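## Task

Read the lot number printed on the shelf edge under each foam block. Every foam block whose number shows up two or more times in the storeroom must end up resting on the desk, entirely within its edges with nothing overhanging. All other foam blocks stay on their own shelves. The desk must stay roughly where it was, and the robot must finish upright, neither fallen nor tilted.

## Robot and tools

ROBOT. TidyBot++: a base 0.54 m long, 0.50 m wide, 0.38 m high on four powered casters, carrying one seven-joint arm that ends in a right hand (index, middle, ring fingers plus a thumb). The shoulder sits 0.12 m ahead of the base centre, 0.68 m up. Upper arm 0.42 m, forearm 0.31 m, wrist to hand point 0.30 m; the hand point is 0.09 m off the hand axis, so joint_7_rad swings it. The arm begins folded, hand down, reaching 0.17 m beyond the base front. A downward hand rises to about 0.95 m at most, and only near the base.

CAMERAS. base_camera (644x364) is fixed low on the base, looking forward and down. wrist_camera (504x504) rides on a mast on the palm side; the open hand covers its left, centre and bottom. Joints 0, -1.2, 3.142, -2.03, 0, 0.075, 2.463 rad make it look ahead, level and upright; joint_6_rad tilts it. Use cameras and zoom_image to read shelf labels and check placement.

FRAMES. Base frame: metres, origin on the floor under the base centre, x forward, y left, z up. hand_pose, hand_target and "target" use it. Odometry frame: the base frame as it was at scene start; base_odometry just integrates wheel turns (slip counts as motion), heading in rad, left positive, -3.142 to 3.142. base_tilt is in degrees, forward/right positive.

TOOLS.
move: one action per call. The single arm means every field is one object or one list, not per-arm.
- base: object, relative offsets from where the base last reported itself (not a pose). translate_m: metres, forward +, -2 to 2. strafe_m: metres, left +, -2 to 2. rotate_rad: radians, counter-clockwise from above +, -6.3 to 6.3.
- joints: absolute targets by name. joint_1_rad..joint_7_rad in rad. Ranges: joint_2_rad -2.249..2.249, joint_4_rad -2.579..2.579, joint_6_rad -2.099..2.099, others unlimited (shortest way round; turn far in steps under half a turn). Signs: joint_1_rad + is clockwise from above; joint_2_rad 0 is upper arm vertical, + leans forward; joint_4_rad 0 straight, - bends forearm forward; joint_6_rad - bends hand forward; joint_7_rad at 3.14 with hand down puts palm forward. Hand hinges hand_index_mcp ... hand_thumb_ipl take -1..1, a linear scale between each hinge's two stops; toward -1 curls fingers toward the palm and swings the thumb across it. Straight values: _mcp +0.75, _pip +0.58, _dip +0.70, _abd 0.00, thumb_cmc +0.71, thumb_axl +0.68, thumb_mcp +0.23, thumb_ipl +0.17. hand_current_limit -1..1 caps motor current from 0 to 550 mA (start +0.4). hand_speed -0.96..1 sets set-point speed as (n+1)/2 of 8.5 rad/s (start -0.6). Omitted hand keys keep their goals.
- target: seven numbers [x, y, z, qw, qx, qy, qz], an absolute hand pose in the base frame, metres then quaternion, matching the hand_pose line. With it, joints may only carry hand keys.
- speeds: caps for this action: translate_m/strafe_m 0.05-0.5 m/s (for a combined drive, state it under one key), rotate_rad 0.1-1.57 rad/s.
- min_time_s: 0.1-8 s, minimum duration of arm motions.
- cameras: list of "base_camera", "wrist_camera", "all"; [] for none.
- blocking: true (default) waits for rest; false returns in about 0.5 s.
No action lasts over 15 s; base moves time out after 14 s. An empty move just reports.
wait: seconds 0-10, optional cameras. stop: brakes everything; optional cameras. zoom_image: camera plus region [x0, y0, x1, y1] in image pixels, at most 504 each way. finished_scene: scene number 1 or 2; irreversible.

RESULTS. base_status, joint_status, hand_status: moving, done, off_target (resting away from target, maybe still pushing), not_followed, contact_stop, time_out, torque_fault, limit_stop_at_motor_heat. "joint command not followed" / "pose unreachable" mean a safety check held the arm back (self-collision gives "cause:"). hand_pose is the measured hand point; hand_target is where targets would put it. To hold a loaded hand still, resend hand_target, not hand_pose. To correct position, shift your last target by (wanted - hand_pose). motor_effort: percent of max torque, bracket is peak. hand_state lists per motor moving/goal/blocked/overload; *_current_ma in mA; hand_goal_* are current goals. Also Motor temperatures, MOTOR HOT, OVER-TEMPERATURE FAULT, ARM HIT, on_its_own, pictures, earlier move.

GRIPPING. Motors are soft servos: squeeze by setting goals past the object's surface. A motor at 495 mA or more for 5 s shuts off for 10 s, so avoid hand_current_limit +1 under load. Loads make the arm sag; correct using readings and never resend a loaded joint its read angle.

AVOID. A refused call, or an uncommanded stop, cancels the rest of that reply's move/wait/finished_scene calls. Don't let the arm strike desks or shelves: it never slows for obstacles and keeps pushing, which can shove the desk, tip the robot or cause a torque fault (10 s arm freeze). Don't drive or turn while the raised arm is caught on something, or swing a stretched arm sideways. Lower objects gently, never drop or fling them, and don't push fixed or heavy objects hard. Long stretched holds heat motors up to a fault at 75 °C.

Each tool is called after ">>>" by a JSON object that holds its "method" and its "body", one argument or row to a line.

## Session

>>> {"method": "move", "body": {

}}

Scene clock: 0.00 s.
Motor temperatures (°C): [33 31 31 30 40 46 39]
base_odometry: x=+0.000 y=+0.000 heading=+0.000
base_tilt: forward=-0.3 right=+0.4
base_status: not commanded
joint_positions: joint_1_rad=+0.007 joint_2_rad=-0.316 joint_3_rad=+3.096 joint_4_rad=-2.506 joint_5_rad=+0.012 joint_6_rad=-0.824 joint_7_rad=+3.190 hand_index_mcp=+0.753 hand_index_abd=+0.000 hand_index_pip=+0.577 hand_index_dip=+0.696 hand_middle_mcp=+0.753 hand_middle_abd=+0.000 hand_middle_pip=+0.577 hand_middle_dip=+0.696 hand_ring_mcp=+0.753 hand_ring_abd=+0.000 hand_ring_pip=+0.577 hand_ring_dip=+0.696 hand_thumb_cmc=+0.714 hand_thumb_axl=+0.677 hand_thumb_mcp=+0.224 hand_thumb_ipl=+0.168 hand_current_limit=+0.400 hand_speed=-0.600
joint_status: not commanded
hand_state: goal,goal,goal,goal,goal,goal,goal,goal,goal,goal,goal,goal,goal,goal,goal,goal
index_mcp_current_ma: 0
index_abd_current_ma: 0
index_pip_current_ma: 0
index_dip_current_ma: 0
middle_mcp_current_ma: 0
middle_abd_current_ma: 0
middle_pip_current_ma: 0
middle_dip_current_ma: 0
ring_mcp_current_ma: 0
ring_abd_current_ma: 0
ring_pip_current_ma: 0
ring_dip_current_ma: 0
thumb_cmc_current_ma: 0
thumb_axl_current_ma: 0
thumb_mcp_current_ma: -1
thumb_ipl_current_ma: 0
hand_goal_index_mcp: 0.754
hand_goal_index_abd: 0.000
hand_goal_index_pip: 0.576
hand_goal_index_dip: 0.696
hand_goal_middle_mcp: 0.754
hand_goal_middle_abd: 0.000
hand_goal_middle_pip: 0.576
hand_goal_middle_dip: 0.696
hand_goal_ring_mcp: 0.754
hand_goal_ring_abd: 0.000
hand_goal_ring_pip: 0.576
hand_goal_ring_dip: 0.696
hand_goal_thumb_cmc: 0.714
hand_goal_thumb_axl: 0.678
hand_goal_thumb_mcp: 0.226
hand_goal_thumb_ipl: 0.168
motor_effort: joint_1_rad=+0 joint_2_rad=-2 joint_3_rad=+1 joint_4_rad=+13 joint_5_rad=+0 joint_6_rad=+1 joint_7_rad=-1
hand_pose: x=+0.3683 y=-0.0112 z=+0.6116 quat_wxyz=(-0.054, -0.672, -0.738, -0.036) (m; base frame)
hand_target: x=+0.3683 y=-0.0112 z=+0.6116 quat_wxyz=(-0.054, -0.672, -0.738, -0.036) (m; base frame)
hand_status: not commanded
pictures: base_camera, wrist_camera
camera_calibration:
wrist_camera: T_world_to_cam=[[0.705563, -0.701272, 0.101974, -0.293493], [-0.562095, -0.466193, 0.683164, -0.260616], [-0.431544, -0.539335, -0.72311, 0.723811], [0, 0, 0, 1]] pos_world=[0.372943, 0.0630609, 0.731368]

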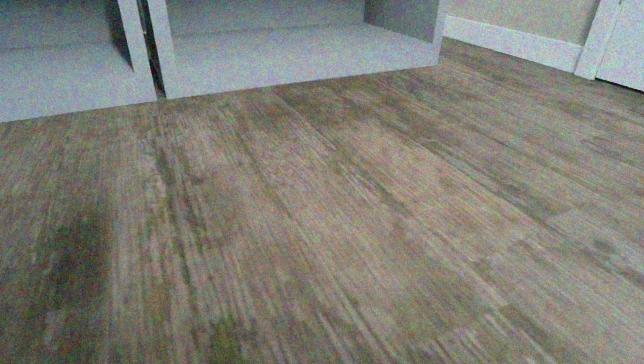

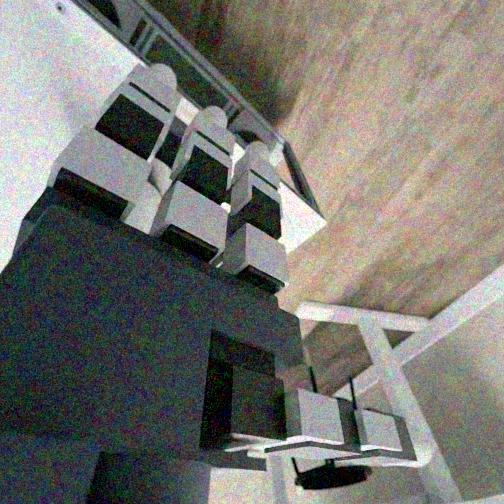

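>>> {"method": "move", "body": {
  "base": {"rotate_rad":0.38},
  "joints": {"joint_1_rad":-0.5,"joint_2_rad":-1.67,"joint_3_rad":3.142,"joint_4_rad":-2.49,"joint_5_rad":0,"joint_6_rad":-0.5,"joint_7_rad":2.463,"hand_thumb_mcp":0.9,"hand_thumb_ipl":0.9},
  "cameras": ["all"]
}}

Scene clock: 6.23 s.
move: done
base_odometry: x=+0.000 y=+0.000 heading=+0.379
base_tilt: forward=-0.4 right=+0.5
base_status: done
joint_positions: joint_1_rad=-0.482 joint_2_rad=-1.636 joint_3_rad=+3.119 joint_4_rad=-2.506 joint_5_rad=+0.012 joint_6_rad=-0.577 joint_7_rad=+2.515 hand_index_mcp=+0.760 hand_index_abd=+0.000 hand_index_pip=+0.577 hand_index_dip=+0.696 hand_middle_mcp=+0.760 hand_middle_abd=+0.000 hand_middle_pip=+0.577 hand_middle_dip=+0.696 hand_ring_mcp=+0.759 hand_ring_abd=+0.000 hand_ring_pip=+0.577 hand_ring_dip=+0.696 hand_thumb_cmc=+0.716 hand_thumb_axl=+0.677 hand_thumb_mcp=+0.897 hand_thumb_ipl=+0.899 hand_current_limit=+0.400 hand_speed=-0.600
joint_status: all done
hand_state: goal,goal,goal,goal,goal,goal,goal,goal,goal,goal,goal,goal,goal,goal,goal,goal
index_mcp_current_ma: 3
index_abd_current_ma: 0
index_pip_current_ma: 0
index_dip_current_ma: 0
middle_mcp_current_ma: 3
middle_abd_current_ma: 0
middle_pip_current_ma: 0
middle_dip_current_ma: 0
ring_mcp_current_ma: 2
ring_abd_current_ma: 0
ring_pip_current_ma: 0
ring_dip_current_ma: 0
thumb_cmc_current_ma: 0
thumb_axl_current_ma: 0
thumb_mcp_current_ma: -1
thumb_ipl_current_ma: 0
hand_goal_index_mcp: 0.754
hand_goal_index_abd: 0.000
hand_goal_index_pip: 0.576
hand_goal_index_dip: 0.696
hand_goal_middle_mcp: 0.754
hand_goal_middle_abd: 0.000
hand_goal_middle_pip: 0.576
hand_goal_middle_dip: 0.696
hand_goal_ring_mcp: 0.754
hand_goal_ring_abd: 0.000
hand_goal_ring_pip: 0.576
hand_goal_ring_dip: 0.696
hand_goal_thumb_cmc: 0.714
hand_goal_thumb_axl: 0.678
hand_goal_thumb_mcp: 0.900
hand_goal_thumb_ipl: 0.900
motor_effort: joint_1_rad=+0(2) joint_2_rad=+16(17) joint_3_rad=+1(2) joint_4_rad=+16(20) joint_5_rad=+0(2) joint_6_rad=+10(10) joint_7_rad=+0(2)
hand_pose: x=+0.2472 y=-0.0033 z=+0.9514 quat_wxyz=(-0.186, -0.495, -0.440, -0.726) (m; base frame)
hand_target: x=+0.2317 y=-0.0180 z=+0.9797 quat_wxyz=(-0.154, -0.471, -0.393, -0.775) (m; base frame)
hand_status: not commanded
pictures: base_camera, wrist_camera
camera_calibration:
wrist_camera: T_world_to_cam=[[0.446897, -0.888494, 0.104218, -0.176063], [-0.546976, -0.363571, -0.754078, 0.806918], [0.707884, 0.279991, -0.648463, 0.571524], [0, 0, 0, 1]] pos_world=[0.115474, -0.0230803, 0.997441]

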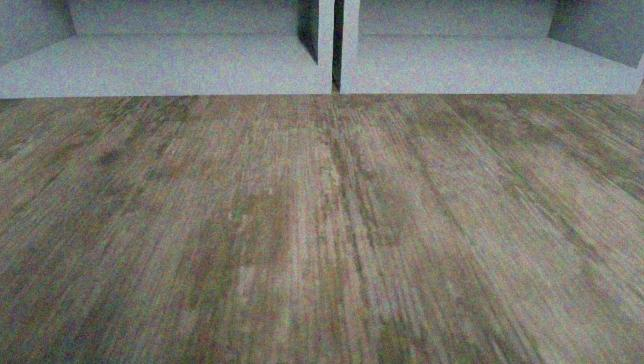

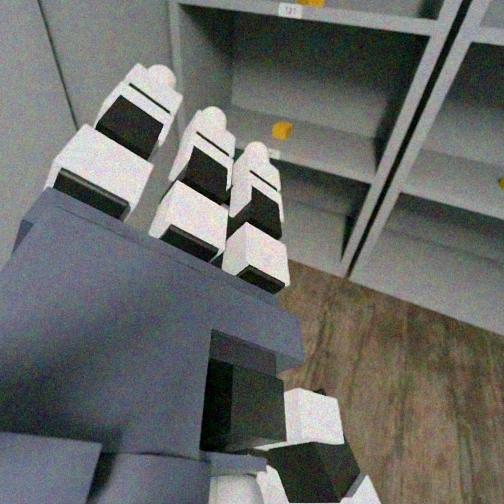

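>>> {"method": "move", "body": {
  "base": {"translate_m":0.66,"strafe_m":-0.55},
  "joints": {"joint_1_rad":-0.5,"joint_6_rad":-0.35},
  "cameras": ["wrist_camera"]
}}

>>> {"method": "zoom_image", "body": {
  "camera": "wrist_camera",
  "region": [254, 50, 454, 250]
}}

>>> {"method": "zoom_image", "body": {
  "camera": "wrist_camera",
  "region": [254, 250, 454, 450]
}}

Scene clock: 10.80 s.
move: done
base_odometry: x=+0.817 y=-0.267 heading=+0.380
base_tilt: forward=-0.4 right=+0.4
base_status: done
joint_positions: joint_1_rad=-0.489 joint_2_rad=-1.637 joint_3_rad=+3.124 joint_4_rad=-2.503 joint_5_rad=+0.012 joint_6_rad=-0.406 joint_7_rad=+2.513 hand_index_mcp=+0.762 hand_index_abd=+0.000 hand_index_pip=+0.577 hand_index_dip=+0.696 hand_middle_mcp=+0.762 hand_middle_abd=+0.000 hand_middle_pip=+0.577 hand_middle_dip=+0.696 hand_ring_mcp=+0.761 hand_ring_abd=+0.000 hand_ring_pip=+0.577 hand_ring_dip=+0.696 hand_thumb_cmc=+0.716 hand_thumb_axl=+0.677 hand_thumb_mcp=+0.897 hand_thumb_ipl=+0.899 hand_current_limit=+0.400 hand_speed=-0.600
joint_status: all done
hand_state: goal,goal,goal,goal,goal,goal,goal,goal,goal,goal,goal,goal,goal,goal,goal,goal
index_mcp_current_ma: 5
index_abd_current_ma: 0
index_pip_current_ma: 0
index_dip_current_ma: 0
middle_mcp_current_ma: 5
middle_abd_current_ma: 0
middle_pip_current_ma: 0
middle_dip_current_ma: 0
ring_mcp_current_ma: 4
ring_abd_current_ma: 0
ring_pip_current_ma: 0
ring_dip_current_ma: 0
thumb_cmc_current_ma: 0
thumb_axl_current_ma: 0
thumb_mcp_current_ma: -1
thumb_ipl_current_ma: 0
hand_goal_index_mcp: 0.754
hand_goal_index_abd: 0.000
hand_goal_index_pip: 0.576
hand_goal_index_dip: 0.696
hand_goal_middle_mcp: 0.754
hand_goal_middle_abd: 0.000
hand_goal_middle_pip: 0.576
hand_goal_middle_dip: 0.696
hand_goal_ring_mcp: 0.754
hand_goal_ring_abd: 0.000
hand_goal_ring_pip: 0.576
hand_goal_ring_dip: 0.696
hand_goal_thumb_cmc: 0.714
hand_goal_thumb_axl: 0.678
hand_goal_thumb_mcp: 0.900
hand_goal_thumb_ipl: 0.900
motor_effort: joint_1_rad=+0(1) joint_2_rad=+16(17) joint_3_rad=+1(3) joint_4_rad=+18(19) joint_5_rad=+0(1) joint_6_rad=+9(11) joint_7_rad=+0(1)
hand_pose: x=+0.2285 y=-0.0122 z=+1.0009 quat_wxyz=(-0.192, -0.443, -0.396, -0.781) (m; base frame)
hand_target: x=+0.2125 y=-0.0284 z=+1.0200 quat_wxyz=(-0.162, -0.424, -0.354, -0.818) (m; base frame)
hand_status: not commanded
pictures: wrist_camera
camera_calibration:
wrist_camera: T_world_to_cam=[[0.443723, -0.891131, 0.0948421, -0.170698], [-0.420053, -0.300301, -0.856373, 0.904819], [0.791622, 0.340154, -0.507572, 0.459944], [0, 0, 0, 1]] pos_world=[0.0917122, -0.0368486, 1.02451]

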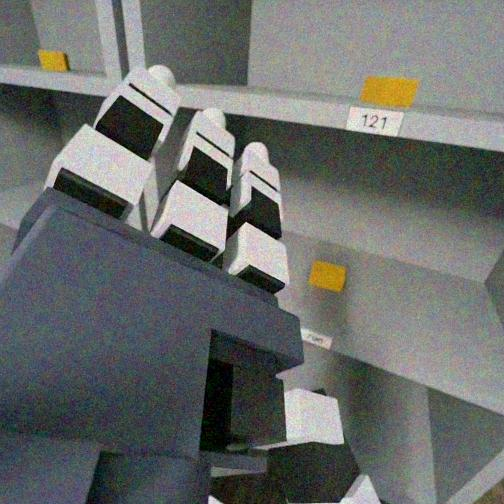

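Scaled by 2.520 from the camera's 504x504 image, which has a finer 720x720 frame.

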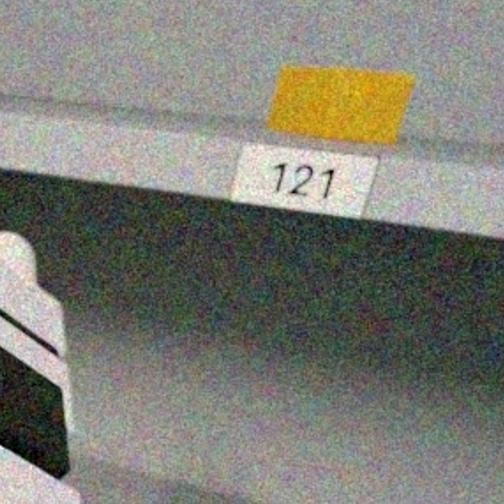

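Scaled by 2.520 from the camera's 504x504 image, which has a finer 720x720 frame.

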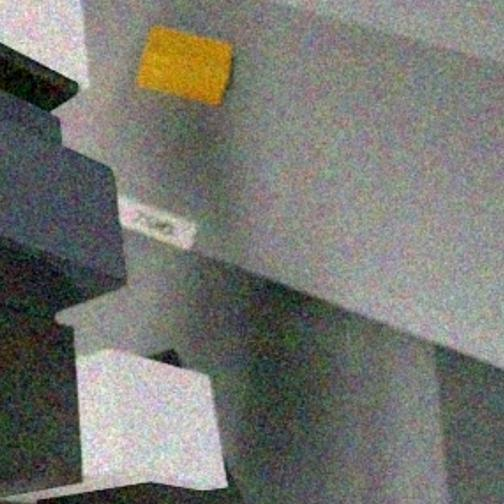

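>>> {"method": "move", "body": {
  "base": {"translate_m":0.05},
  "joints": {"joint_1_rad":-0.8,"joint_6_rad":-0.55},
  "cameras": ["wrist_camera"]
}}

>>> {"method": "zoom_image", "body": {
  "camera": "wrist_camera",
  "region": [304, 250, 404, 350]
}}

Scene clock: 13.03 s.
move: done
base_odometry: x=+0.864 y=-0.249 heading=+0.379
base_tilt: forward=-0.4 right=+0.4
base_status: done
joint_positions: joint_1_rad=-0.784 joint_2_rad=-1.637 joint_3_rad=+3.124 joint_4_rad=-2.503 joint_5_rad=+0.012 joint_6_rad=-0.485 joint_7_rad=+2.513 hand_index_mcp=+0.762 hand_index_abd=+0.000 hand_index_pip=+0.577 hand_index_dip=+0.696 hand_middle_mcp=+0.762 hand_middle_abd=+0.000 hand_middle_pip=+0.577 hand_middle_dip=+0.696 hand_ring_mcp=+0.761 hand_ring_abd=+0.000 hand_ring_pip=+0.577 hand_ring_dip=+0.696 hand_thumb_cmc=+0.716 hand_thumb_axl=+0.677 hand_thumb_mcp=+0.897 hand_thumb_ipl=+0.899 hand_current_limit=+0.400 hand_speed=-0.600
joint_status: all done
hand_state: goal,goal,goal,goal,goal,goal,goal,goal,goal,goal,goal,goal,goal,goal,goal,goal
index_mcp_current_ma: 5
index_abd_current_ma: 0
index_pip_current_ma: 0
index_dip_current_ma: 0
middle_mcp_current_ma: 5
middle_abd_current_ma: 0
middle_pip_current_ma: 0
middle_dip_current_ma: 0
ring_mcp_current_ma: 4
ring_abd_current_ma: 0
ring_pip_current_ma: 0
ring_dip_current_ma: 0
thumb_cmc_current_ma: 0
thumb_axl_current_ma: 0
thumb_mcp_current_ma: -1
thumb_ipl_current_ma: 0
hand_goal_index_mcp: 0.754
hand_goal_index_abd: 0.000
hand_goal_index_pip: 0.576
hand_goal_index_dip: 0.696
hand_goal_middle_mcp: 0.754
hand_goal_middle_abd: 0.000
hand_goal_middle_pip: 0.576
hand_goal_middle_dip: 0.696
hand_goal_ring_mcp: 0.754
hand_goal_ring_abd: 0.000
hand_goal_ring_pip: 0.576
hand_goal_ring_dip: 0.696
hand_goal_thumb_cmc: 0.714
hand_goal_thumb_axl: 0.678
hand_goal_thumb_mcp: 0.900
hand_goal_thumb_ipl: 0.900
motor_effort: joint_1_rad=+0(2) joint_2_rad=+16(17) joint_3_rad=+1(2) joint_4_rad=+17(18) joint_5_rad=+0(0) joint_6_rad=+9(10) joint_7_rad=-1(1)
hand_pose: x=+0.2350 y=+0.0266 z=+0.9793 quat_wxyz=(-0.074, -0.401, -0.480, -0.777) (m; base frame)
hand_target: x=+0.2361 y=+0.0204 z=+0.9656 quat_wxyz=(-0.036, -0.420, -0.474, -0.774) (m; base frame)
hand_status: not commanded
pictures: wrist_camera
camera_calibration:
wrist_camera: T_world_to_cam=[[0.687061, -0.720301, 0.0954667, -0.199346], [-0.362408, -0.453595, -0.814194, 0.84998], [0.629768, 0.524803, -0.57269, 0.527454], [0, 0, 0, 1]] pos_world=[0.112829, -0.0348519, 1.01315]

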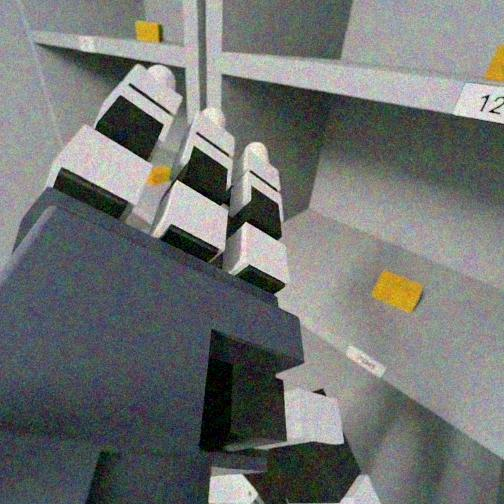

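Scaled by 5.040 from the camera's 504x504 image, which has a finer 720x720 frame.

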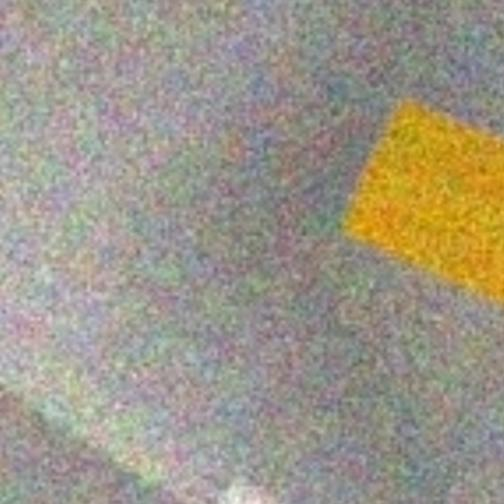

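>>> {"method": "zoom_image", "body": {
  "camera": "wrist_camera",
  "region": [335, 330, 395, 390]
}}

>>> {"method": "move", "body": {
  "joints": {"joint_1_rad":-0.8,"joint_6_rad":-0.85},
  "cameras": ["wrist_camera"]
}}

>>> {"method": "zoom_image", "body": {
  "camera": "wrist_camera",
  "region": [304, 220, 404, 320]
}}

Scaled by 8.400 from the camera's 504x504 image, which has a finer 720x720 frame.

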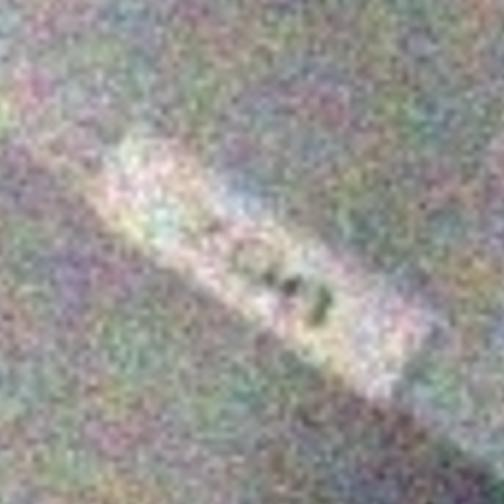

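Scene clock: 14.57 s.
move: done
base_odometry: x=+0.864 y=-0.249 heading=+0.379
base_tilt: forward=-0.4 right=+0.4
base_status: not commanded
joint_positions: joint_1_rad=-0.784 joint_2_rad=-1.637 joint_3_rad=+3.124 joint_4_rad=-2.503 joint_5_rad=+0.012 joint_6_rad=-0.794 joint_7_rad=+2.513 hand_index_mcp=+0.762 hand_index_abd=+0.000 hand_index_pip=+0.577 hand_index_dip=+0.696 hand_middle_mcp=+0.763 hand_middle_abd=+0.001 hand_middle_pip=+0.577 hand_middle_dip=+0.696 hand_ring_mcp=+0.761 hand_ring_abd=+0.001 hand_ring_pip=+0.577 hand_ring_dip=+0.696 hand_thumb_cmc=+0.716 hand_thumb_axl=+0.677 hand_thumb_mcp=+0.897 hand_thumb_ipl=+0.899 hand_current_limit=+0.400 hand_speed=-0.600
joint_status: all done
hand_state: goal,goal,goal,goal,goal,goal,goal,goal,goal,goal,goal,goal,goal,goal,goal,goal
index_mcp_current_ma: 6
index_abd_current_ma: 0
index_pip_current_ma: 0
index_dip_current_ma: 0
middle_mcp_current_ma: 6
middle_abd_current_ma: 0
middle_pip_current_ma: 0
middle_dip_current_ma: 0
ring_mcp_current_ma: 4
ring_abd_current_ma: 0
ring_pip_current_ma: 0
ring_dip_current_ma: 0
thumb_cmc_current_ma: 0
thumb_axl_current_ma: 0
thumb_mcp_current_ma: -1
thumb_ipl_current_ma: 0
hand_goal_index_mcp: 0.754
hand_goal_index_abd: 0.000
hand_goal_index_pip: 0.576
hand_goal_index_dip: 0.696
hand_goal_middle_mcp: 0.754
hand_goal_middle_abd: 0.000
hand_goal_middle_pip: 0.576
hand_goal_middle_dip: 0.696
hand_goal_ring_mcp: 0.754
hand_goal_ring_abd: 0.000
hand_goal_ring_pip: 0.576
hand_goal_ring_dip: 0.696
hand_goal_thumb_cmc: 0.714
hand_goal_thumb_axl: 0.678
hand_goal_thumb_mcp: 0.900
hand_goal_thumb_ipl: 0.900
motor_effort: joint_1_rad=+0(1) joint_2_rad=+16(16) joint_3_rad=+2(2) joint_4_rad=+16(19) joint_5_rad=+0(0) joint_6_rad=+10(12) joint_7_rad=+0(2)
hand_pose: x=+0.2533 y=+0.0410 z=+0.8877 quat_wxyz=(-0.066, -0.475, -0.564, -0.672) (m; base frame)
hand_target: x=+0.2500 y=+0.0348 z=+0.8764 quat_wxyz=(-0.031, -0.491, -0.555, -0.670) (m; base frame)
hand_status: not commanded
pictures: wrist_camera
camera_calibration:
wrist_camera: T_world_to_cam=[[0.702496, -0.705177, 0.0960497, -0.197781], [-0.524346, -0.604092, -0.600112, 0.645809], [0.481208, 0.371213, -0.794128, 0.696442], [0, 0, 0, 1]] pos_world=[0.142434, -0.00787091, 0.959619]

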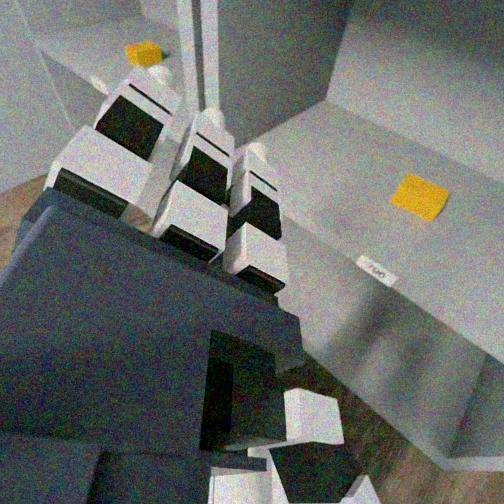

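Scaled by 5.040 from the camera's 504x504 image, which has a finer 720x720 frame.

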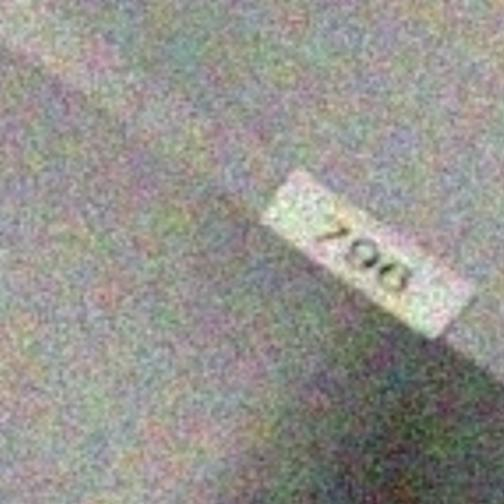

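>>> {"method": "zoom_image", "body": {
  "camera": "wrist_camera",
  "region": [350, 245, 405, 300]
}}

>>> {"method": "move", "body": {
  "base": {"strafe_m":0.95},
  "joints": {"joint_1_rad":-0.5,"joint_6_rad":-0.4},
  "cameras": ["wrist_camera"]
}}

>>> {"method": "zoom_image", "body": {
  "camera": "wrist_camera",
  "region": [254, 50, 454, 250]
}}

>>> {"method": "move", "body": {
  "joints": {"joint_1_rad":-0.8,"joint_6_rad":-0.8},
  "cameras": ["all"]
}}

>>> {"method": "zoom_image", "body": {
  "camera": "wrist_camera",
  "region": [304, 220, 404, 320]
}}

Scaled by 9.164 from the camera's 504x504 image, which has a finer 720x720 frame.

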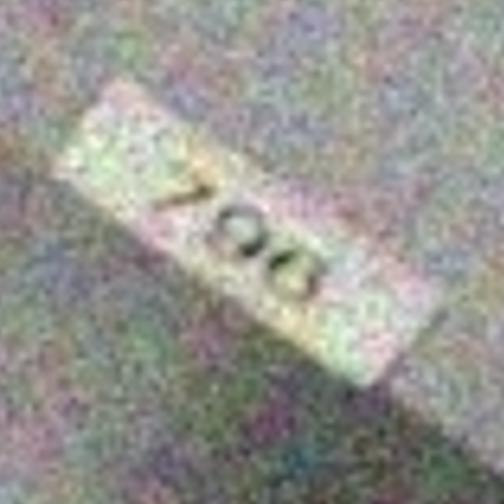

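Scene clock: 18.63 s.
move: done
base_odometry: x=+0.512 y=+0.634 heading=+0.379
base_tilt: forward=-0.4 right=+0.5
base_status: done
joint_positions: joint_1_rad=-0.512 joint_2_rad=-1.637 joint_3_rad=+3.124 joint_4_rad=-2.503 joint_5_rad=+0.012 joint_6_rad=-0.475 joint_7_rad=+2.513 hand_index_mcp=+0.762 hand_index_abd=+0.000 hand_index_pip=+0.577 hand_index_dip=+0.696 hand_middle_mcp=+0.763 hand_middle_abd=+0.001 hand_middle_pip=+0.577 hand_middle_dip=+0.696 hand_ring_mcp=+0.761 hand_ring_abd=+0.001 hand_ring_pip=+0.577 hand_ring_dip=+0.696 hand_thumb_cmc=+0.716 hand_thumb_axl=+0.677 hand_thumb_mcp=+0.897 hand_thumb_ipl=+0.899 hand_current_limit=+0.400 hand_speed=-0.600
joint_status: all done
hand_state: goal,goal,goal,goal,goal,goal,goal,goal,goal,goal,goal,goal,goal,goal,goal,goal
index_mcp_current_ma: 6
index_abd_current_ma: 0
index_pip_current_ma: 0
index_dip_current_ma: 0
middle_mcp_current_ma: 6
middle_abd_current_ma: 0
middle_pip_current_ma: 0
middle_dip_current_ma: 0
ring_mcp_current_ma: 4
ring_abd_current_ma: 0
ring_pip_current_ma: 0
ring_dip_current_ma: 0
thumb_cmc_current_ma: 0
thumb_axl_current_ma: 0
thumb_mcp_current_ma: -1
thumb_ipl_current_ma: 0
hand_goal_index_mcp: 0.754
hand_goal_index_abd: 0.000
hand_goal_index_pip: 0.576
hand_goal_index_dip: 0.696
hand_goal_middle_mcp: 0.754
hand_goal_middle_abd: 0.000
hand_goal_middle_pip: 0.576
hand_goal_middle_dip: 0.696
hand_goal_ring_mcp: 0.754
hand_goal_ring_abd: 0.000
hand_goal_ring_pip: 0.576
hand_goal_ring_dip: 0.696
hand_goal_thumb_cmc: 0.714
hand_goal_thumb_axl: 0.678
hand_goal_thumb_mcp: 0.900
hand_goal_thumb_ipl: 0.900
motor_effort: joint_1_rad=+0(2) joint_2_rad=+16(17) joint_3_rad=+1(2) joint_4_rad=+17(18) joint_5_rad=+0(1) joint_6_rad=+9(11) joint_7_rad=-1(1)
hand_pose: x=+0.2368 y=-0.0062 z=+0.9820 quat_wxyz=(-0.179, -0.459, -0.418, -0.763) (m; base frame)
hand_target: x=+0.2195 y=-0.0246 z=+1.0069 quat_wxyz=(-0.160, -0.440, -0.367, -0.804) (m; base frame)
hand_status: not commanded
pictures: wrist_camera
camera_calibration:
wrist_camera: T_world_to_cam=[[0.467459, -0.878883, 0.0951149, -0.173016], [-0.46387, -0.335457, -0.819935, 0.868459], [0.752534, 0.339165, -0.5645, 0.506813], [0, 0, 0, 1]] pos_world=[0.102335, -0.032623, 1.01463]

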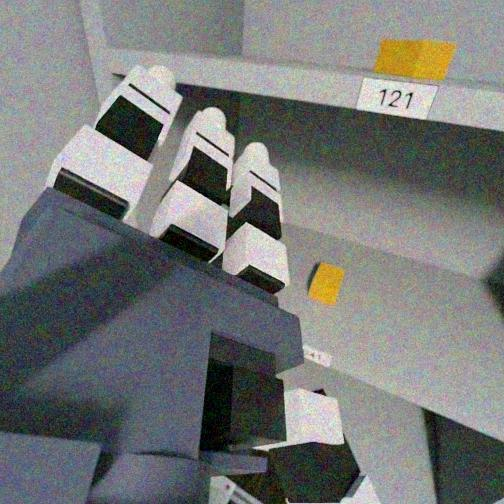

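Scaled by 2.520 from the camera's 504x504 image, which has a finer 720x720 frame.

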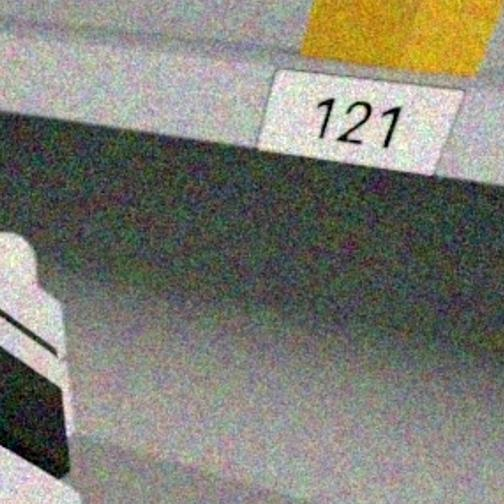

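Scene clock: 20.03 s.
move: done
base_odometry: x=+0.512 y=+0.634 heading=+0.379
base_tilt: forward=-0.4 right=+0.4
base_status: not commanded
joint_positions: joint_1_rad=-0.784 joint_2_rad=-1.637 joint_3_rad=+3.124 joint_4_rad=-2.503 joint_5_rad=+0.012 joint_6_rad=-0.731 joint_7_rad=+2.513 hand_index_mcp=+0.762 hand_index_abd=+0.000 hand_index_pip=+0.577 hand_index_dip=+0.696 hand_middle_mcp=+0.763 hand_middle_abd=+0.001 hand_middle_pip=+0.577 hand_middle_dip=+0.696 hand_ring_mcp=+0.761 hand_ring_abd=+0.001 hand_ring_pip=+0.577 hand_ring_dip=+0.696 hand_thumb_cmc=+0.716 hand_thumb_axl=+0.677 hand_thumb_mcp=+0.897 hand_thumb_ipl=+0.899 hand_current_limit=+0.400 hand_speed=-0.600
joint_status: all done
hand_state: goal,goal,goal,goal,goal,goal,goal,goal,goal,goal,goal,goal,goal,goal,goal,goal
index_mcp_current_ma: 6
index_abd_current_ma: 0
index_pip_current_ma: 0
index_dip_current_ma: 0
middle_mcp_current_ma: 6
middle_abd_current_ma: 0
middle_pip_current_ma: 0
middle_dip_current_ma: 0
ring_mcp_current_ma: 4
ring_abd_current_ma: 0
ring_pip_current_ma: 0
ring_dip_current_ma: 0
thumb_cmc_current_ma: 0
thumb_axl_current_ma: 0
thumb_mcp_current_ma: -1
thumb_ipl_current_ma: 0
hand_goal_index_mcp: 0.754
hand_goal_index_abd: 0.000
hand_goal_index_pip: 0.576
hand_goal_index_dip: 0.696
hand_goal_middle_mcp: 0.754
hand_goal_middle_abd: 0.000
hand_goal_middle_pip: 0.576
hand_goal_middle_dip: 0.696
hand_goal_ring_mcp: 0.754
hand_goal_ring_abd: 0.000
hand_goal_ring_pip: 0.576
hand_goal_ring_dip: 0.696
hand_goal_thumb_cmc: 0.714
hand_goal_thumb_axl: 0.678
hand_goal_thumb_mcp: 0.900
hand_goal_thumb_ipl: 0.900
motor_effort: joint_1_rad=+0(2) joint_2_rad=+15(17) joint_3_rad=+1(2) joint_4_rad=+16(18) joint_5_rad=+0(0) joint_6_rad=+10(10) joint_7_rad=-1(1)
hand_pose: x=+0.2512 y=+0.0397 z=+0.9070 quat_wxyz=(-0.068, -0.461, -0.548, -0.695) (m; base frame)
hand_target: x=+0.2490 y=+0.0338 z=+0.8916 quat_wxyz=(-0.032, -0.480, -0.542, -0.689) (m; base frame)
hand_status: not commanded
pictures: base_camera, wrist_camera
camera_calibration:
wrist_camera: T_world_to_cam=[[0.699571, -0.708043, 0.0963095, -0.198469], [-0.494882, -0.577303, -0.649471, 0.69176], [0.515453, 0.406689, -0.754263, 0.667064], [0, 0, 0, 1]] pos_world=[0.137343, -0.0124568, 0.971534]

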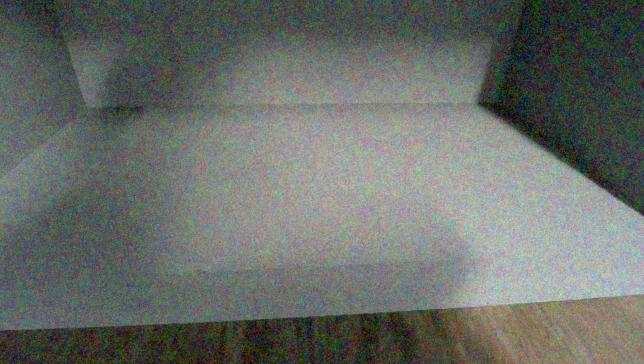

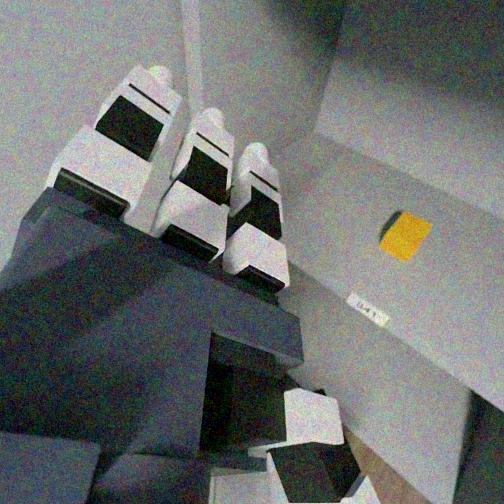

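Scaled by 5.040 from the camera's 504x504 image, which has a finer 720x720 frame.

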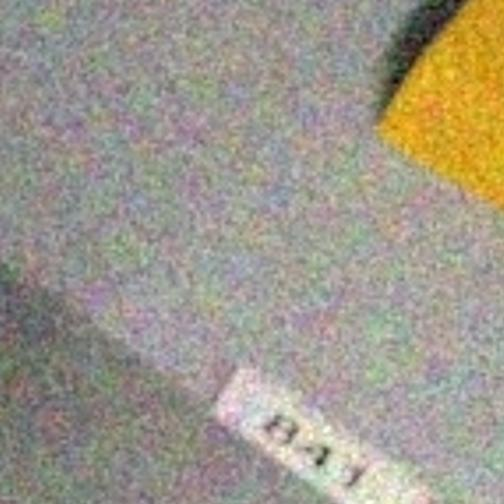

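>>> {"method": "zoom_image", "body": {
  "camera": "wrist_camera",
  "region": [340, 280, 395, 335]
}}

>>> {"method": "move", "body": {
  "base": {"rotate_rad":0.03},
  "joints": {"joint_1_rad":-0.85,"joint_2_rad":-1.15,"joint_4_rad":-2.03,"joint_6_rad":-0.4},
  "cameras": ["all"]
}}

>>> {"method": "zoom_image", "body": {
  "camera": "wrist_camera",
  "region": [304, 100, 504, 300]
}}

Scaled by 9.164 from the camera's 504x504 image, which has a finer 720x720 frame.

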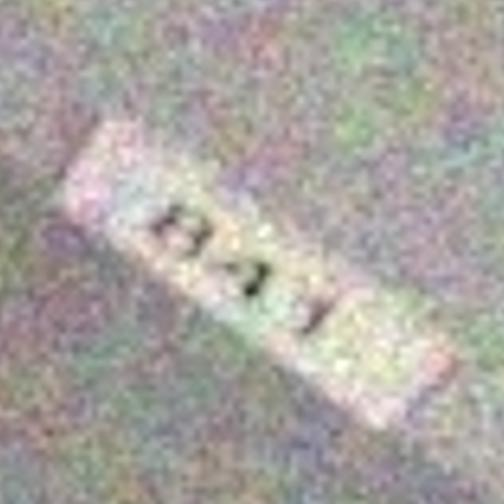

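Scene clock: 23.40 s.
move: done
base_odometry: x=+0.512 y=+0.634 heading=+0.409
base_tilt: forward=-0.3 right=+0.5
base_status: done
joint_positions: joint_1_rad=-0.831 joint_2_rad=-1.190 joint_3_rad=+3.124 joint_4_rad=-2.070 joint_5_rad=+0.012 joint_6_rad=-0.477 joint_7_rad=+2.513 hand_index_mcp=+0.762 hand_index_abd=+0.000 hand_index_pip=+0.577 hand_index_dip=+0.696 hand_middle_mcp=+0.763 hand_middle_abd=+0.001 hand_middle_pip=+0.577 hand_middle_dip=+0.696 hand_ring_mcp=+0.761 hand_ring_abd=+0.001 hand_ring_pip=+0.577 hand_ring_dip=+0.696 hand_thumb_cmc=+0.716 hand_thumb_axl=+0.677 hand_thumb_mcp=+0.897 hand_thumb_ipl=+0.899 hand_current_limit=+0.400 hand_speed=-0.600
joint_status: all done
hand_state: goal,goal,goal,goal,goal,goal,goal,goal,goal,goal,goal,goal,goal,goal,goal,goal
index_mcp_current_ma: 6
index_abd_current_ma: 0
index_pip_current_ma: 0
index_dip_current_ma: 0
middle_mcp_current_ma: 6
middle_abd_current_ma: 0
middle_pip_current_ma: 0
middle_dip_current_ma: 0
ring_mcp_current_ma: 4
ring_abd_current_ma: 0
ring_pip_current_ma: 0
ring_dip_current_ma: 0
thumb_cmc_current_ma: 0
thumb_axl_current_ma: 0
thumb_mcp_current_ma: -1
thumb_ipl_current_ma: 0
hand_goal_index_mcp: 0.754
hand_goal_index_abd: 0.000
hand_goal_index_pip: 0.576
hand_goal_index_dip: 0.696
hand_goal_middle_mcp: 0.754
hand_goal_middle_abd: 0.000
hand_goal_middle_pip: 0.576
hand_goal_middle_dip: 0.696
hand_goal_ring_mcp: 0.754
hand_goal_ring_abd: 0.000
hand_goal_ring_pip: 0.576
hand_goal_ring_dip: 0.696
hand_goal_thumb_cmc: 0.714
hand_goal_thumb_axl: 0.678
hand_goal_thumb_mcp: 0.900
hand_goal_thumb_ipl: 0.900
motor_effort: joint_1_rad=+0(2) joint_2_rad=+13(18) joint_3_rad=+2(2) joint_4_rad=+16(18) joint_5_rad=+0(1) joint_6_rad=+8(11) joint_7_rad=+0(1)
hand_pose: x=+0.2537 y=+0.0591 z=+1.1580 quat_wxyz=(-0.052, -0.389, -0.492, -0.777) (m; base frame)
hand_target: x=+0.2587 y=+0.0531 z=+1.1901 quat_wxyz=(-0.017, -0.385, -0.457, -0.802) (m; base frame)
hand_status: not commanded
pictures: base_camera, wrist_camera
camera_calibration:
wrist_camera: T_world_to_cam=[[0.72597, -0.681236, 0.0942635, -0.21653], [-0.341701, -0.476248, -0.810203, 1.00851], [0.596832, 0.555973, -0.57852, 0.614246], [0, 0, 0, 1]] pos_world=[0.135201, -0.00871148, 1.19286]

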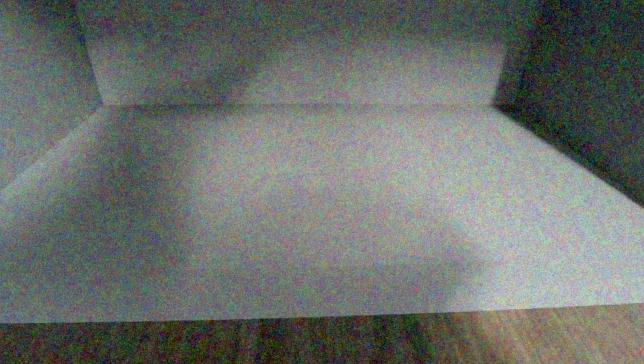

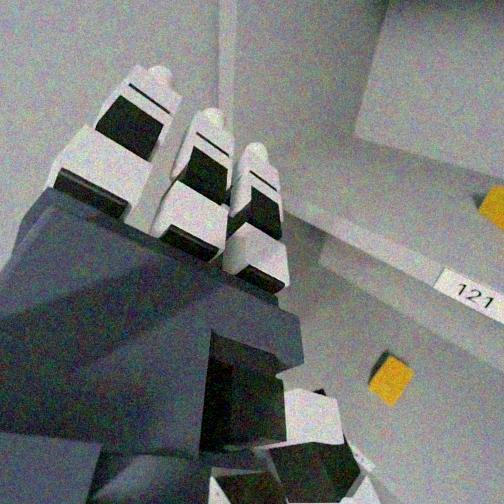

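Scaled by 2.520 from the camera's 504x504 image, which has a finer 720x720 frame.

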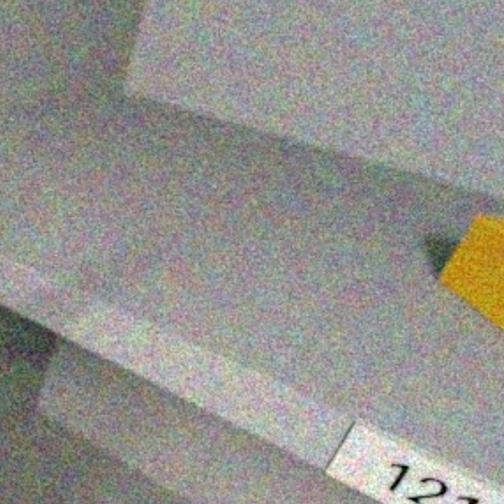

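>>> {"method": "move", "body": {
  "joints": {"joint_1_rad":-0.5},
  "cameras": ["wrist_camera"]
}}

>>> {"method": "zoom_image", "body": {
  "camera": "wrist_camera",
  "region": [304, 100, 504, 300]
}}

Scene clock: 25.47 s.
move: done
base_odometry: x=+0.512 y=+0.634 heading=+0.409
base_tilt: forward=-0.3 right=+0.4
base_status: not commanded
joint_positions: joint_1_rad=-0.516 joint_2_rad=-1.190 joint_3_rad=+3.124 joint_4_rad=-2.070 joint_5_rad=+0.012 joint_6_rad=-0.475 joint_7_rad=+2.513 hand_index_mcp=+0.762 hand_index_abd=+0.000 hand_index_pip=+0.577 hand_index_dip=+0.696 hand_middle_mcp=+0.763 hand_middle_abd=+0.001 hand_middle_pip=+0.577 hand_middle_dip=+0.696 hand_ring_mcp=+0.761 hand_ring_abd=+0.001 hand_ring_pip=+0.577 hand_ring_dip=+0.696 hand_thumb_cmc=+0.716 hand_thumb_axl=+0.677 hand_thumb_mcp=+0.897 hand_thumb_ipl=+0.899 hand_current_limit=+0.400 hand_speed=-0.600
joint_status: all done
hand_state: goal,goal,goal,goal,goal,goal,goal,goal,goal,goal,goal,goal,goal,goal,goal,goal
index_mcp_current_ma: 6
index_abd_current_ma: 0
index_pip_current_ma: 0
index_dip_current_ma: 0
middle_mcp_current_ma: 6
middle_abd_current_ma: 0
middle_pip_current_ma: 0
middle_dip_current_ma: 0
ring_mcp_current_ma: 4
ring_abd_current_ma: 0
ring_pip_current_ma: 0
ring_dip_current_ma: 0
thumb_cmc_current_ma: 0
thumb_axl_current_ma: 0
thumb_mcp_current_ma: -1
thumb_ipl_current_ma: 0
hand_goal_index_mcp: 0.754
hand_goal_index_abd: 0.000
hand_goal_index_pip: 0.576
hand_goal_index_dip: 0.696
hand_goal_middle_mcp: 0.754
hand_goal_middle_abd: 0.000
hand_goal_middle_pip: 0.576
hand_goal_middle_dip: 0.696
hand_goal_ring_mcp: 0.754
hand_goal_ring_abd: 0.000
hand_goal_ring_pip: 0.576
hand_goal_ring_dip: 0.696
hand_goal_thumb_cmc: 0.714
hand_goal_thumb_axl: 0.678
hand_goal_thumb_mcp: 0.900
hand_goal_thumb_ipl: 0.900
motor_effort: joint_1_rad=+0(2) joint_2_rad=+13(14) joint_3_rad=+1(2) joint_4_rad=+17(17) joint_5_rad=+0(1) joint_6_rad=+9(10) joint_7_rad=+0(1)
hand_pose: x=+0.2652 y=+0.0145 z=+1.1583 quat_wxyz=(-0.173, -0.461, -0.425, -0.759) (m; base frame)
hand_target: x=+0.2685 y=+0.0020 z=+1.1901 quat_wxyz=(-0.156, -0.458, -0.383, -0.787) (m; base frame)
hand_status: not commanded
pictures: wrist_camera
camera_calibration:
wrist_camera: T_world_to_cam=[[0.479484, -0.872472, 0.0942704, -0.187228], [-0.471431, -0.346701, -0.810896, 1.02479], [0.740167, 0.34437, -0.577548, 0.596339], [0, 0, 0, 1]] pos_world=[0.131498, -0.0134169, 1.19306]

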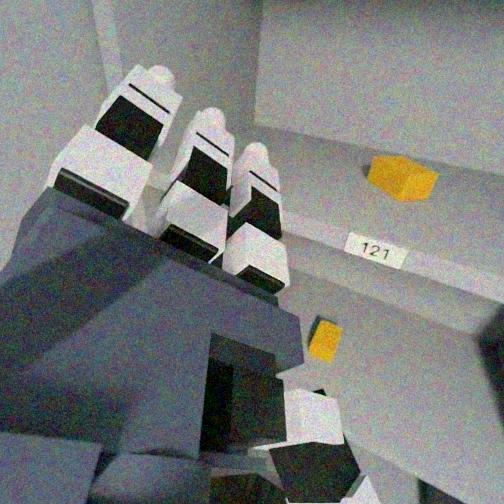

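Scaled by 2.520 from the camera's 504x504 image, which has a finer 720x720 frame.

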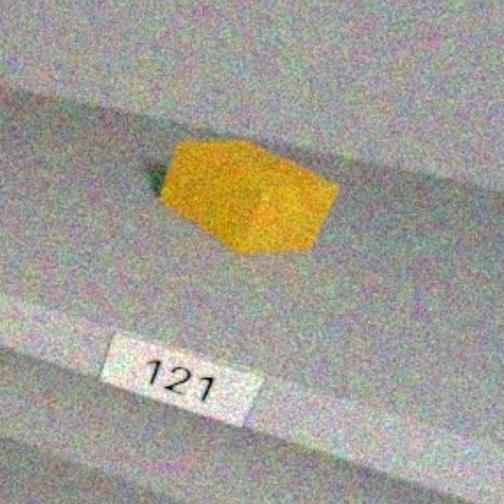

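>>> {"method": "move", "body": {
  "base": {"translate_m":0.086,"strafe_m":-0.363},
  "joints": {"joint_1_rad":-0.61,"joint_2_rad":-0.217,"joint_3_rad":3.142,"joint_4_rad":-1.10,"joint_5_rad":0,"joint_6_rad":-1.037,"joint_7_rad":0,"hand_index_mcp":0.753,"hand_middle_mcp":0.753,"hand_ring_mcp":0.753,"hand_index_pip":-0.299,"hand_middle_pip":-0.299,"hand_ring_pip":-0.299,"hand_index_dip":0.261,"hand_middle_dip":0.261,"hand_ring_dip":0.261,"hand_thumb_cmc":-0.571,"hand_thumb_mcp":0.225,"hand_thumb_ipl":0.17},
  "min_time_s": 3,
  "cameras": ["all"]
}}

Scene clock: 37.40 s.
move: done
base_odometry: x=+0.735 y=+0.335 heading=+0.409
base_tilt: forward=-0.3 right=+0.5
base_status: done
joint_positions: joint_1_rad=-0.591 joint_2_rad=-0.237 joint_3_rad=+3.134 joint_4_rad=-1.142 joint_5_rad=+0.012 joint_6_rad=-0.969 joint_7_rad=+0.052 hand_index_mcp=+0.748 hand_index_abd=+0.000 hand_index_pip=-0.296 hand_index_dip=+0.265 hand_middle_mcp=+0.748 hand_middle_abd=+0.001 hand_middle_pip=-0.296 hand_middle_dip=+0.265 hand_ring_mcp=+0.749 hand_ring_abd=+0.001 hand_ring_pip=-0.296 hand_ring_dip=+0.265 hand_thumb_cmc=-0.567 hand_thumb_axl=+0.676 hand_thumb_mcp=+0.227 hand_thumb_ipl=+0.172 hand_current_limit=+0.400 hand_speed=-0.600
joint_status: all done
hand_state: goal,goal,goal,goal,goal,goal,goal,goal,goal,goal,goal,goal,goal,goal,goal,goal
index_mcp_current_ma: -3
index_abd_current_ma: 0
index_pip_current_ma: 0
index_dip_current_ma: 1
middle_mcp_current_ma: -3
middle_abd_current_ma: 0
middle_pip_current_ma: 0
middle_dip_current_ma: 1
ring_mcp_current_ma: -2
ring_abd_current_ma: 0
ring_pip_current_ma: 1
ring_dip_current_ma: 1
thumb_cmc_current_ma: 1
thumb_axl_current_ma: 0
thumb_mcp_current_ma: 0
thumb_ipl_current_ma: 1
hand_goal_index_mcp: 0.754
hand_goal_index_abd: 0.000
hand_goal_index_pip: -0.298
hand_goal_index_dip: 0.262
hand_goal_middle_mcp: 0.754
hand_goal_middle_abd: 0.000
hand_goal_middle_pip: -0.298
hand_goal_middle_dip: 0.262
hand_goal_ring_mcp: 0.754
hand_goal_ring_abd: 0.000
hand_goal_ring_pip: -0.298
hand_goal_ring_dip: 0.262
hand_goal_thumb_cmc: -0.570
hand_goal_thumb_axl: 0.678
hand_goal_thumb_mcp: 0.226
hand_goal_thumb_ipl: 0.170
motor_effort: joint_1_rad=+0(3) joint_2_rad=-8(15) joint_3_rad=+1(4) joint_4_rad=+15(18) joint_5_rad=+0(2) joint_6_rad=+9(11) joint_7_rad=+0(2)
hand_pose: x=+0.4486 y=+0.2448 z=+1.1126 quat_wxyz=(+0.513, -0.722, +0.358, -0.296) (m; base frame)
hand_target: x=+0.4385 y=+0.2524 z=+1.1093 quat_wxyz=(+0.509, -0.726, +0.379, -0.265) (m; base frame)
hand_status: not commanded
pictures: base_camera, wrist_camera
camera_calibration:
wrist_camera: T_world_to_cam=[[-0.570198, 0.489003, -0.660114, 0.907079], [-0.726104, 0.075849, 0.683388, -0.497776], [0.384248, 0.868978, 0.311819, -0.603421], [0, 0, 0, 1]] pos_world=[0.38764, 0.11855, 1.12711]

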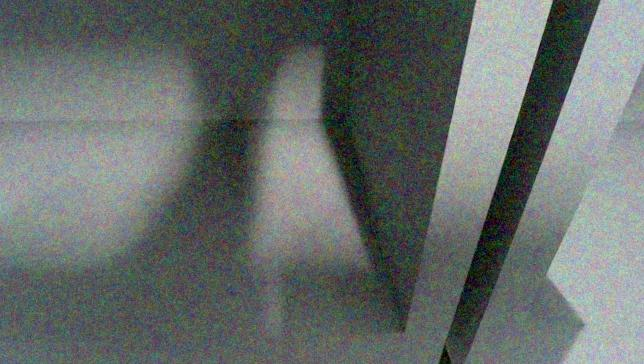

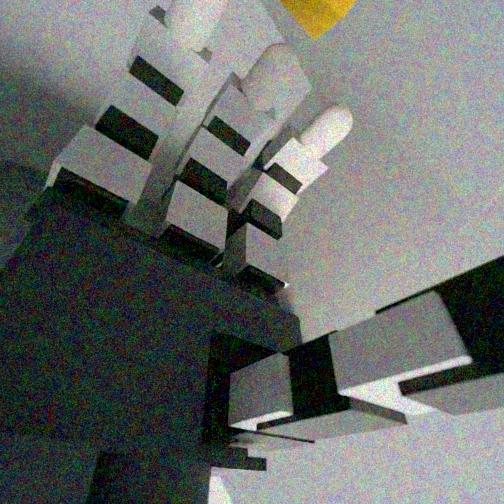

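>>> {"method": "move", "body": {
  "joints": {"joint_1_rad":-0.6,"joint_2_rad":0.26,"joint_3_rad":3.15,"joint_4_rad":-0.69,"joint_5_rad":0,"joint_6_rad":-1.0,"joint_7_rad":-0.045},
  "min_time_s": 2.5,
  "cameras": ["wrist_camera"]
}}

Scene clock: 43.63 s.
move: done
base_odometry: x=+0.735 y=+0.335 heading=+0.409
base_tilt: forward=-0.3 right=+0.5
base_status: not commanded
joint_positions: joint_1_rad=-0.591 joint_2_rad=+0.228 joint_3_rad=+3.134 joint_4_rad=-0.731 joint_5_rad=+0.012 joint_6_rad=-0.970 joint_7_rad=+0.005 hand_index_mcp=+0.748 hand_index_abd=+0.000 hand_index_pip=-0.296 hand_index_dip=+0.265 hand_middle_mcp=+0.748 hand_middle_abd=+0.001 hand_middle_pip=-0.296 hand_middle_dip=+0.265 hand_ring_mcp=+0.749 hand_ring_abd=+0.001 hand_ring_pip=-0.296 hand_ring_dip=+0.265 hand_thumb_cmc=-0.568 hand_thumb_axl=+0.676 hand_thumb_mcp=+0.226 hand_thumb_ipl=+0.172 hand_current_limit=+0.400 hand_speed=-0.600
joint_status: all done
hand_state: goal,goal,goal,goal,goal,goal,goal,goal,goal,goal,goal,goal,goal,goal,goal,goal
index_mcp_current_ma: -3
index_abd_current_ma: 0
index_pip_current_ma: 0
index_dip_current_ma: 1
middle_mcp_current_ma: -3
middle_abd_current_ma: 0
middle_pip_current_ma: 0
middle_dip_current_ma: 1
ring_mcp_current_ma: -2
ring_abd_current_ma: 0
ring_pip_current_ma: 1
ring_dip_current_ma: 1
thumb_cmc_current_ma: 1
thumb_axl_current_ma: 0
thumb_mcp_current_ma: 0
thumb_ipl_current_ma: 1
hand_goal_index_mcp: 0.754
hand_goal_index_abd: 0.000
hand_goal_index_pip: -0.298
hand_goal_index_dip: 0.262
hand_goal_middle_mcp: 0.754
hand_goal_middle_abd: 0.000
hand_goal_middle_pip: -0.298
hand_goal_middle_dip: 0.262
hand_goal_ring_mcp: 0.754
hand_goal_ring_abd: 0.000
hand_goal_ring_pip: -0.298
hand_goal_ring_dip: 0.262
hand_goal_thumb_cmc: -0.570
hand_goal_thumb_axl: 0.678
hand_goal_thumb_mcp: 0.226
hand_goal_thumb_ipl: 0.170
motor_effort: joint_1_rad=+0(2) joint_2_rad=-21(23) joint_3_rad=+0(1) joint_4_rad=+16(18) joint_5_rad=+0(2) joint_6_rad=+8(10) joint_7_rad=+0(2)
hand_pose: x=+0.6079 y=+0.3566 z=+1.0870 quat_wxyz=(+0.501, -0.727, +0.383, -0.272) (m; base frame)
hand_target: x=+0.6117 y=+0.3658 z=+1.0817 quat_wxyz=(+0.501, -0.722, +0.405, -0.253) (m; base frame)
hand_status: not commanded
pictures: wrist_camera
camera_calibration:
wrist_camera: T_world_to_cam=[[-0.60818, 0.503776, -0.613455, 0.893435], [-0.674198, 0.0801149, 0.734193, -0.461282], [0.419015, 0.860111, 0.29092, -0.749057], [0, 0, 0, 1]] pos_world=[0.546241, 0.231137, 1.10467]

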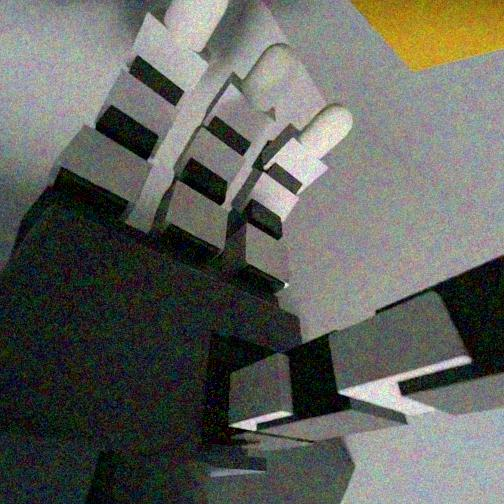

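>>> {"method": "move", "body": {
  "base": {"translate_m":0.019,"strafe_m":-0.012}
}}

>>> {"method": "move", "body": {
  "joints": {"joint_1_rad":-0.6,"joint_2_rad":0.15,"joint_3_rad":3.15,"joint_4_rad":-0.93,"joint_5_rad":0,"joint_6_rad":-0.79,"joint_7_rad":-0.045},
  "min_time_s": 1.5,
  "cameras": ["wrist_camera"]
}}

Scene clock: 48.70 s.
move: done
base_odometry: x=+0.758 y=+0.332 heading=+0.409
base_tilt: forward=-0.4 right=+0.4
base_status: done
joint_positions: joint_1_rad=-0.594 joint_2_rad=+0.230 joint_3_rad=+3.139 joint_4_rad=-0.730 joint_5_rad=+0.012 joint_6_rad=-0.970 joint_7_rad=+0.005 hand_index_mcp=+0.748 hand_index_abd=+0.000 hand_index_pip=-0.296 hand_index_dip=+0.265 hand_middle_mcp=+0.748 hand_middle_abd=+0.001 hand_middle_pip=-0.296 hand_middle_dip=+0.265 hand_ring_mcp=+0.749 hand_ring_abd=+0.001 hand_ring_pip=-0.296 hand_ring_dip=+0.265 hand_thumb_cmc=-0.569 hand_thumb_axl=+0.676 hand_thumb_mcp=+0.226 hand_thumb_ipl=+0.172 hand_current_limit=+0.400 hand_speed=-0.600
joint_status: not commanded
hand_state: goal,goal,goal,goal,goal,goal,goal,goal,goal,goal,goal,goal,goal,goal,goal,goal
index_mcp_current_ma: -3
index_abd_current_ma: 0
index_pip_current_ma: 0
index_dip_current_ma: 1
middle_mcp_current_ma: -3
middle_abd_current_ma: 0
middle_pip_current_ma: 0
middle_dip_current_ma: 1
ring_mcp_current_ma: -3
ring_abd_current_ma: 0
ring_pip_current_ma: 1
ring_dip_current_ma: 1
thumb_cmc_current_ma: 0
thumb_axl_current_ma: 0
thumb_mcp_current_ma: 0
thumb_ipl_current_ma: 1
hand_goal_index_mcp: 0.754
hand_goal_index_abd: 0.000
hand_goal_index_pip: -0.298
hand_goal_index_dip: 0.262
hand_goal_middle_mcp: 0.754
hand_goal_middle_abd: 0.000
hand_goal_middle_pip: -0.298
hand_goal_middle_dip: 0.262
hand_goal_ring_mcp: 0.754
hand_goal_ring_abd: 0.000
hand_goal_ring_pip: -0.298
hand_goal_ring_dip: 0.262
hand_goal_thumb_cmc: -0.570
hand_goal_thumb_axl: 0.678
hand_goal_thumb_mcp: 0.226
hand_goal_thumb_ipl: 0.170
motor_effort: joint_1_rad=+0(2) joint_2_rad=-21(23) joint_3_rad=+1(2) joint_4_rad=+16(18) joint_5_rad=+0(1) joint_6_rad=+8(9) joint_7_rad=-1(1)
hand_pose: x=+0.6091 y=+0.3564 z=+1.0860 quat_wxyz=(+0.500, -0.727, +0.383, -0.273) (m; base frame)
hand_target: x=+0.6117 y=+0.3658 z=+1.0817 quat_wxyz=(+0.501, -0.722, +0.405, -0.253) (m; base frame)
hand_status: not commanded
pictures: none

Scene clock: 50.50 s.
move: done
base_odometry: x=+0.758 y=+0.332 heading=+0.409
base_tilt: forward=-0.4 right=+0.5
base_status: not commanded
joint_positions: joint_1_rad=-0.594 joint_2_rad=+0.203 joint_3_rad=+3.139 joint_4_rad=-0.904 joint_5_rad=+0.012 joint_6_rad=-0.865 joint_7_rad=+0.005 hand_index_mcp=+0.748 hand_index_abd=+0.000 hand_index_pip=-0.296 hand_index_dip=+0.265 hand_middle_mcp=+0.748 hand_middle_abd=+0.001 hand_middle_pip=-0.296 hand_middle_dip=+0.265 hand_ring_mcp=+0.749 hand_ring_abd=+0.001 hand_ring_pip=-0.296 hand_ring_dip=+0.265 hand_thumb_cmc=-0.569 hand_thumb_axl=+0.676 hand_thumb_mcp=+0.226 hand_thumb_ipl=+0.172 hand_current_limit=+0.400 hand_speed=-0.600
joint_status: all done
hand_state: goal,goal,goal,goal,goal,goal,goal,goal,goal,goal,goal,goal,goal,goal,goal,goal
index_mcp_current_ma: -3
index_abd_current_ma: 0
index_pip_current_ma: 0
index_dip_current_ma: 1
middle_mcp_current_ma: -3
middle_abd_current_ma: 0
middle_pip_current_ma: 0
middle_dip_current_ma: 1
ring_mcp_current_ma: -3
ring_abd_current_ma: 0
ring_pip_current_ma: 1
ring_dip_current_ma: 1
thumb_cmc_current_ma: 0
thumb_axl_current_ma: 0
thumb_mcp_current_ma: 0
thumb_ipl_current_ma: 1
hand_goal_index_mcp: 0.754
hand_goal_index_abd: 0.000
hand_goal_index_pip: -0.298
hand_goal_index_dip: 0.262
hand_goal_middle_mcp: 0.754
hand_goal_middle_abd: 0.000
hand_goal_middle_pip: -0.298
hand_goal_middle_dip: 0.262
hand_goal_ring_mcp: 0.754
hand_goal_ring_abd: 0.000
hand_goal_ring_pip: -0.298
hand_goal_ring_dip: 0.262
hand_goal_thumb_cmc: -0.570
hand_goal_thumb_axl: 0.678
hand_goal_thumb_mcp: 0.226
hand_goal_thumb_ipl: 0.170
motor_effort: joint_1_rad=+0(2) joint_2_rad=-22(24) joint_3_rad=+0(2) joint_4_rad=+18(19) joint_5_rad=+0(1) joint_6_rad=+7(9) joint_7_rad=+0(1)
hand_pose: x=+0.6128 y=+0.3591 z=+1.0386 quat_wxyz=(+0.485, -0.738, +0.388, -0.265) (m; base frame)
hand_target: x=+0.6041 y=+0.3602 z=+1.0769 quat_wxyz=(+0.530, -0.702, +0.394, -0.268) (m; base frame)
hand_status: not commanded
pictures: wrist_camera
camera_calibration:
wrist_camera: T_world_to_cam=[[-0.628782, 0.488939, -0.604625, 0.874149], [-0.64829, 0.099723, 0.754835, -0.46703], [0.429363, 0.866599, 0.25427, -0.709776], [0, 0, 0, 1]] pos_world=[0.551631, 0.234259, 1.06154]

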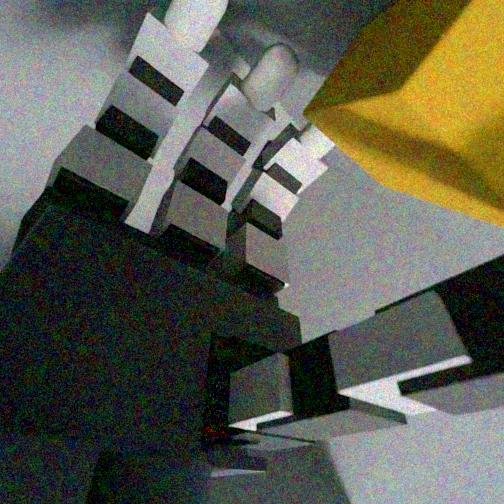

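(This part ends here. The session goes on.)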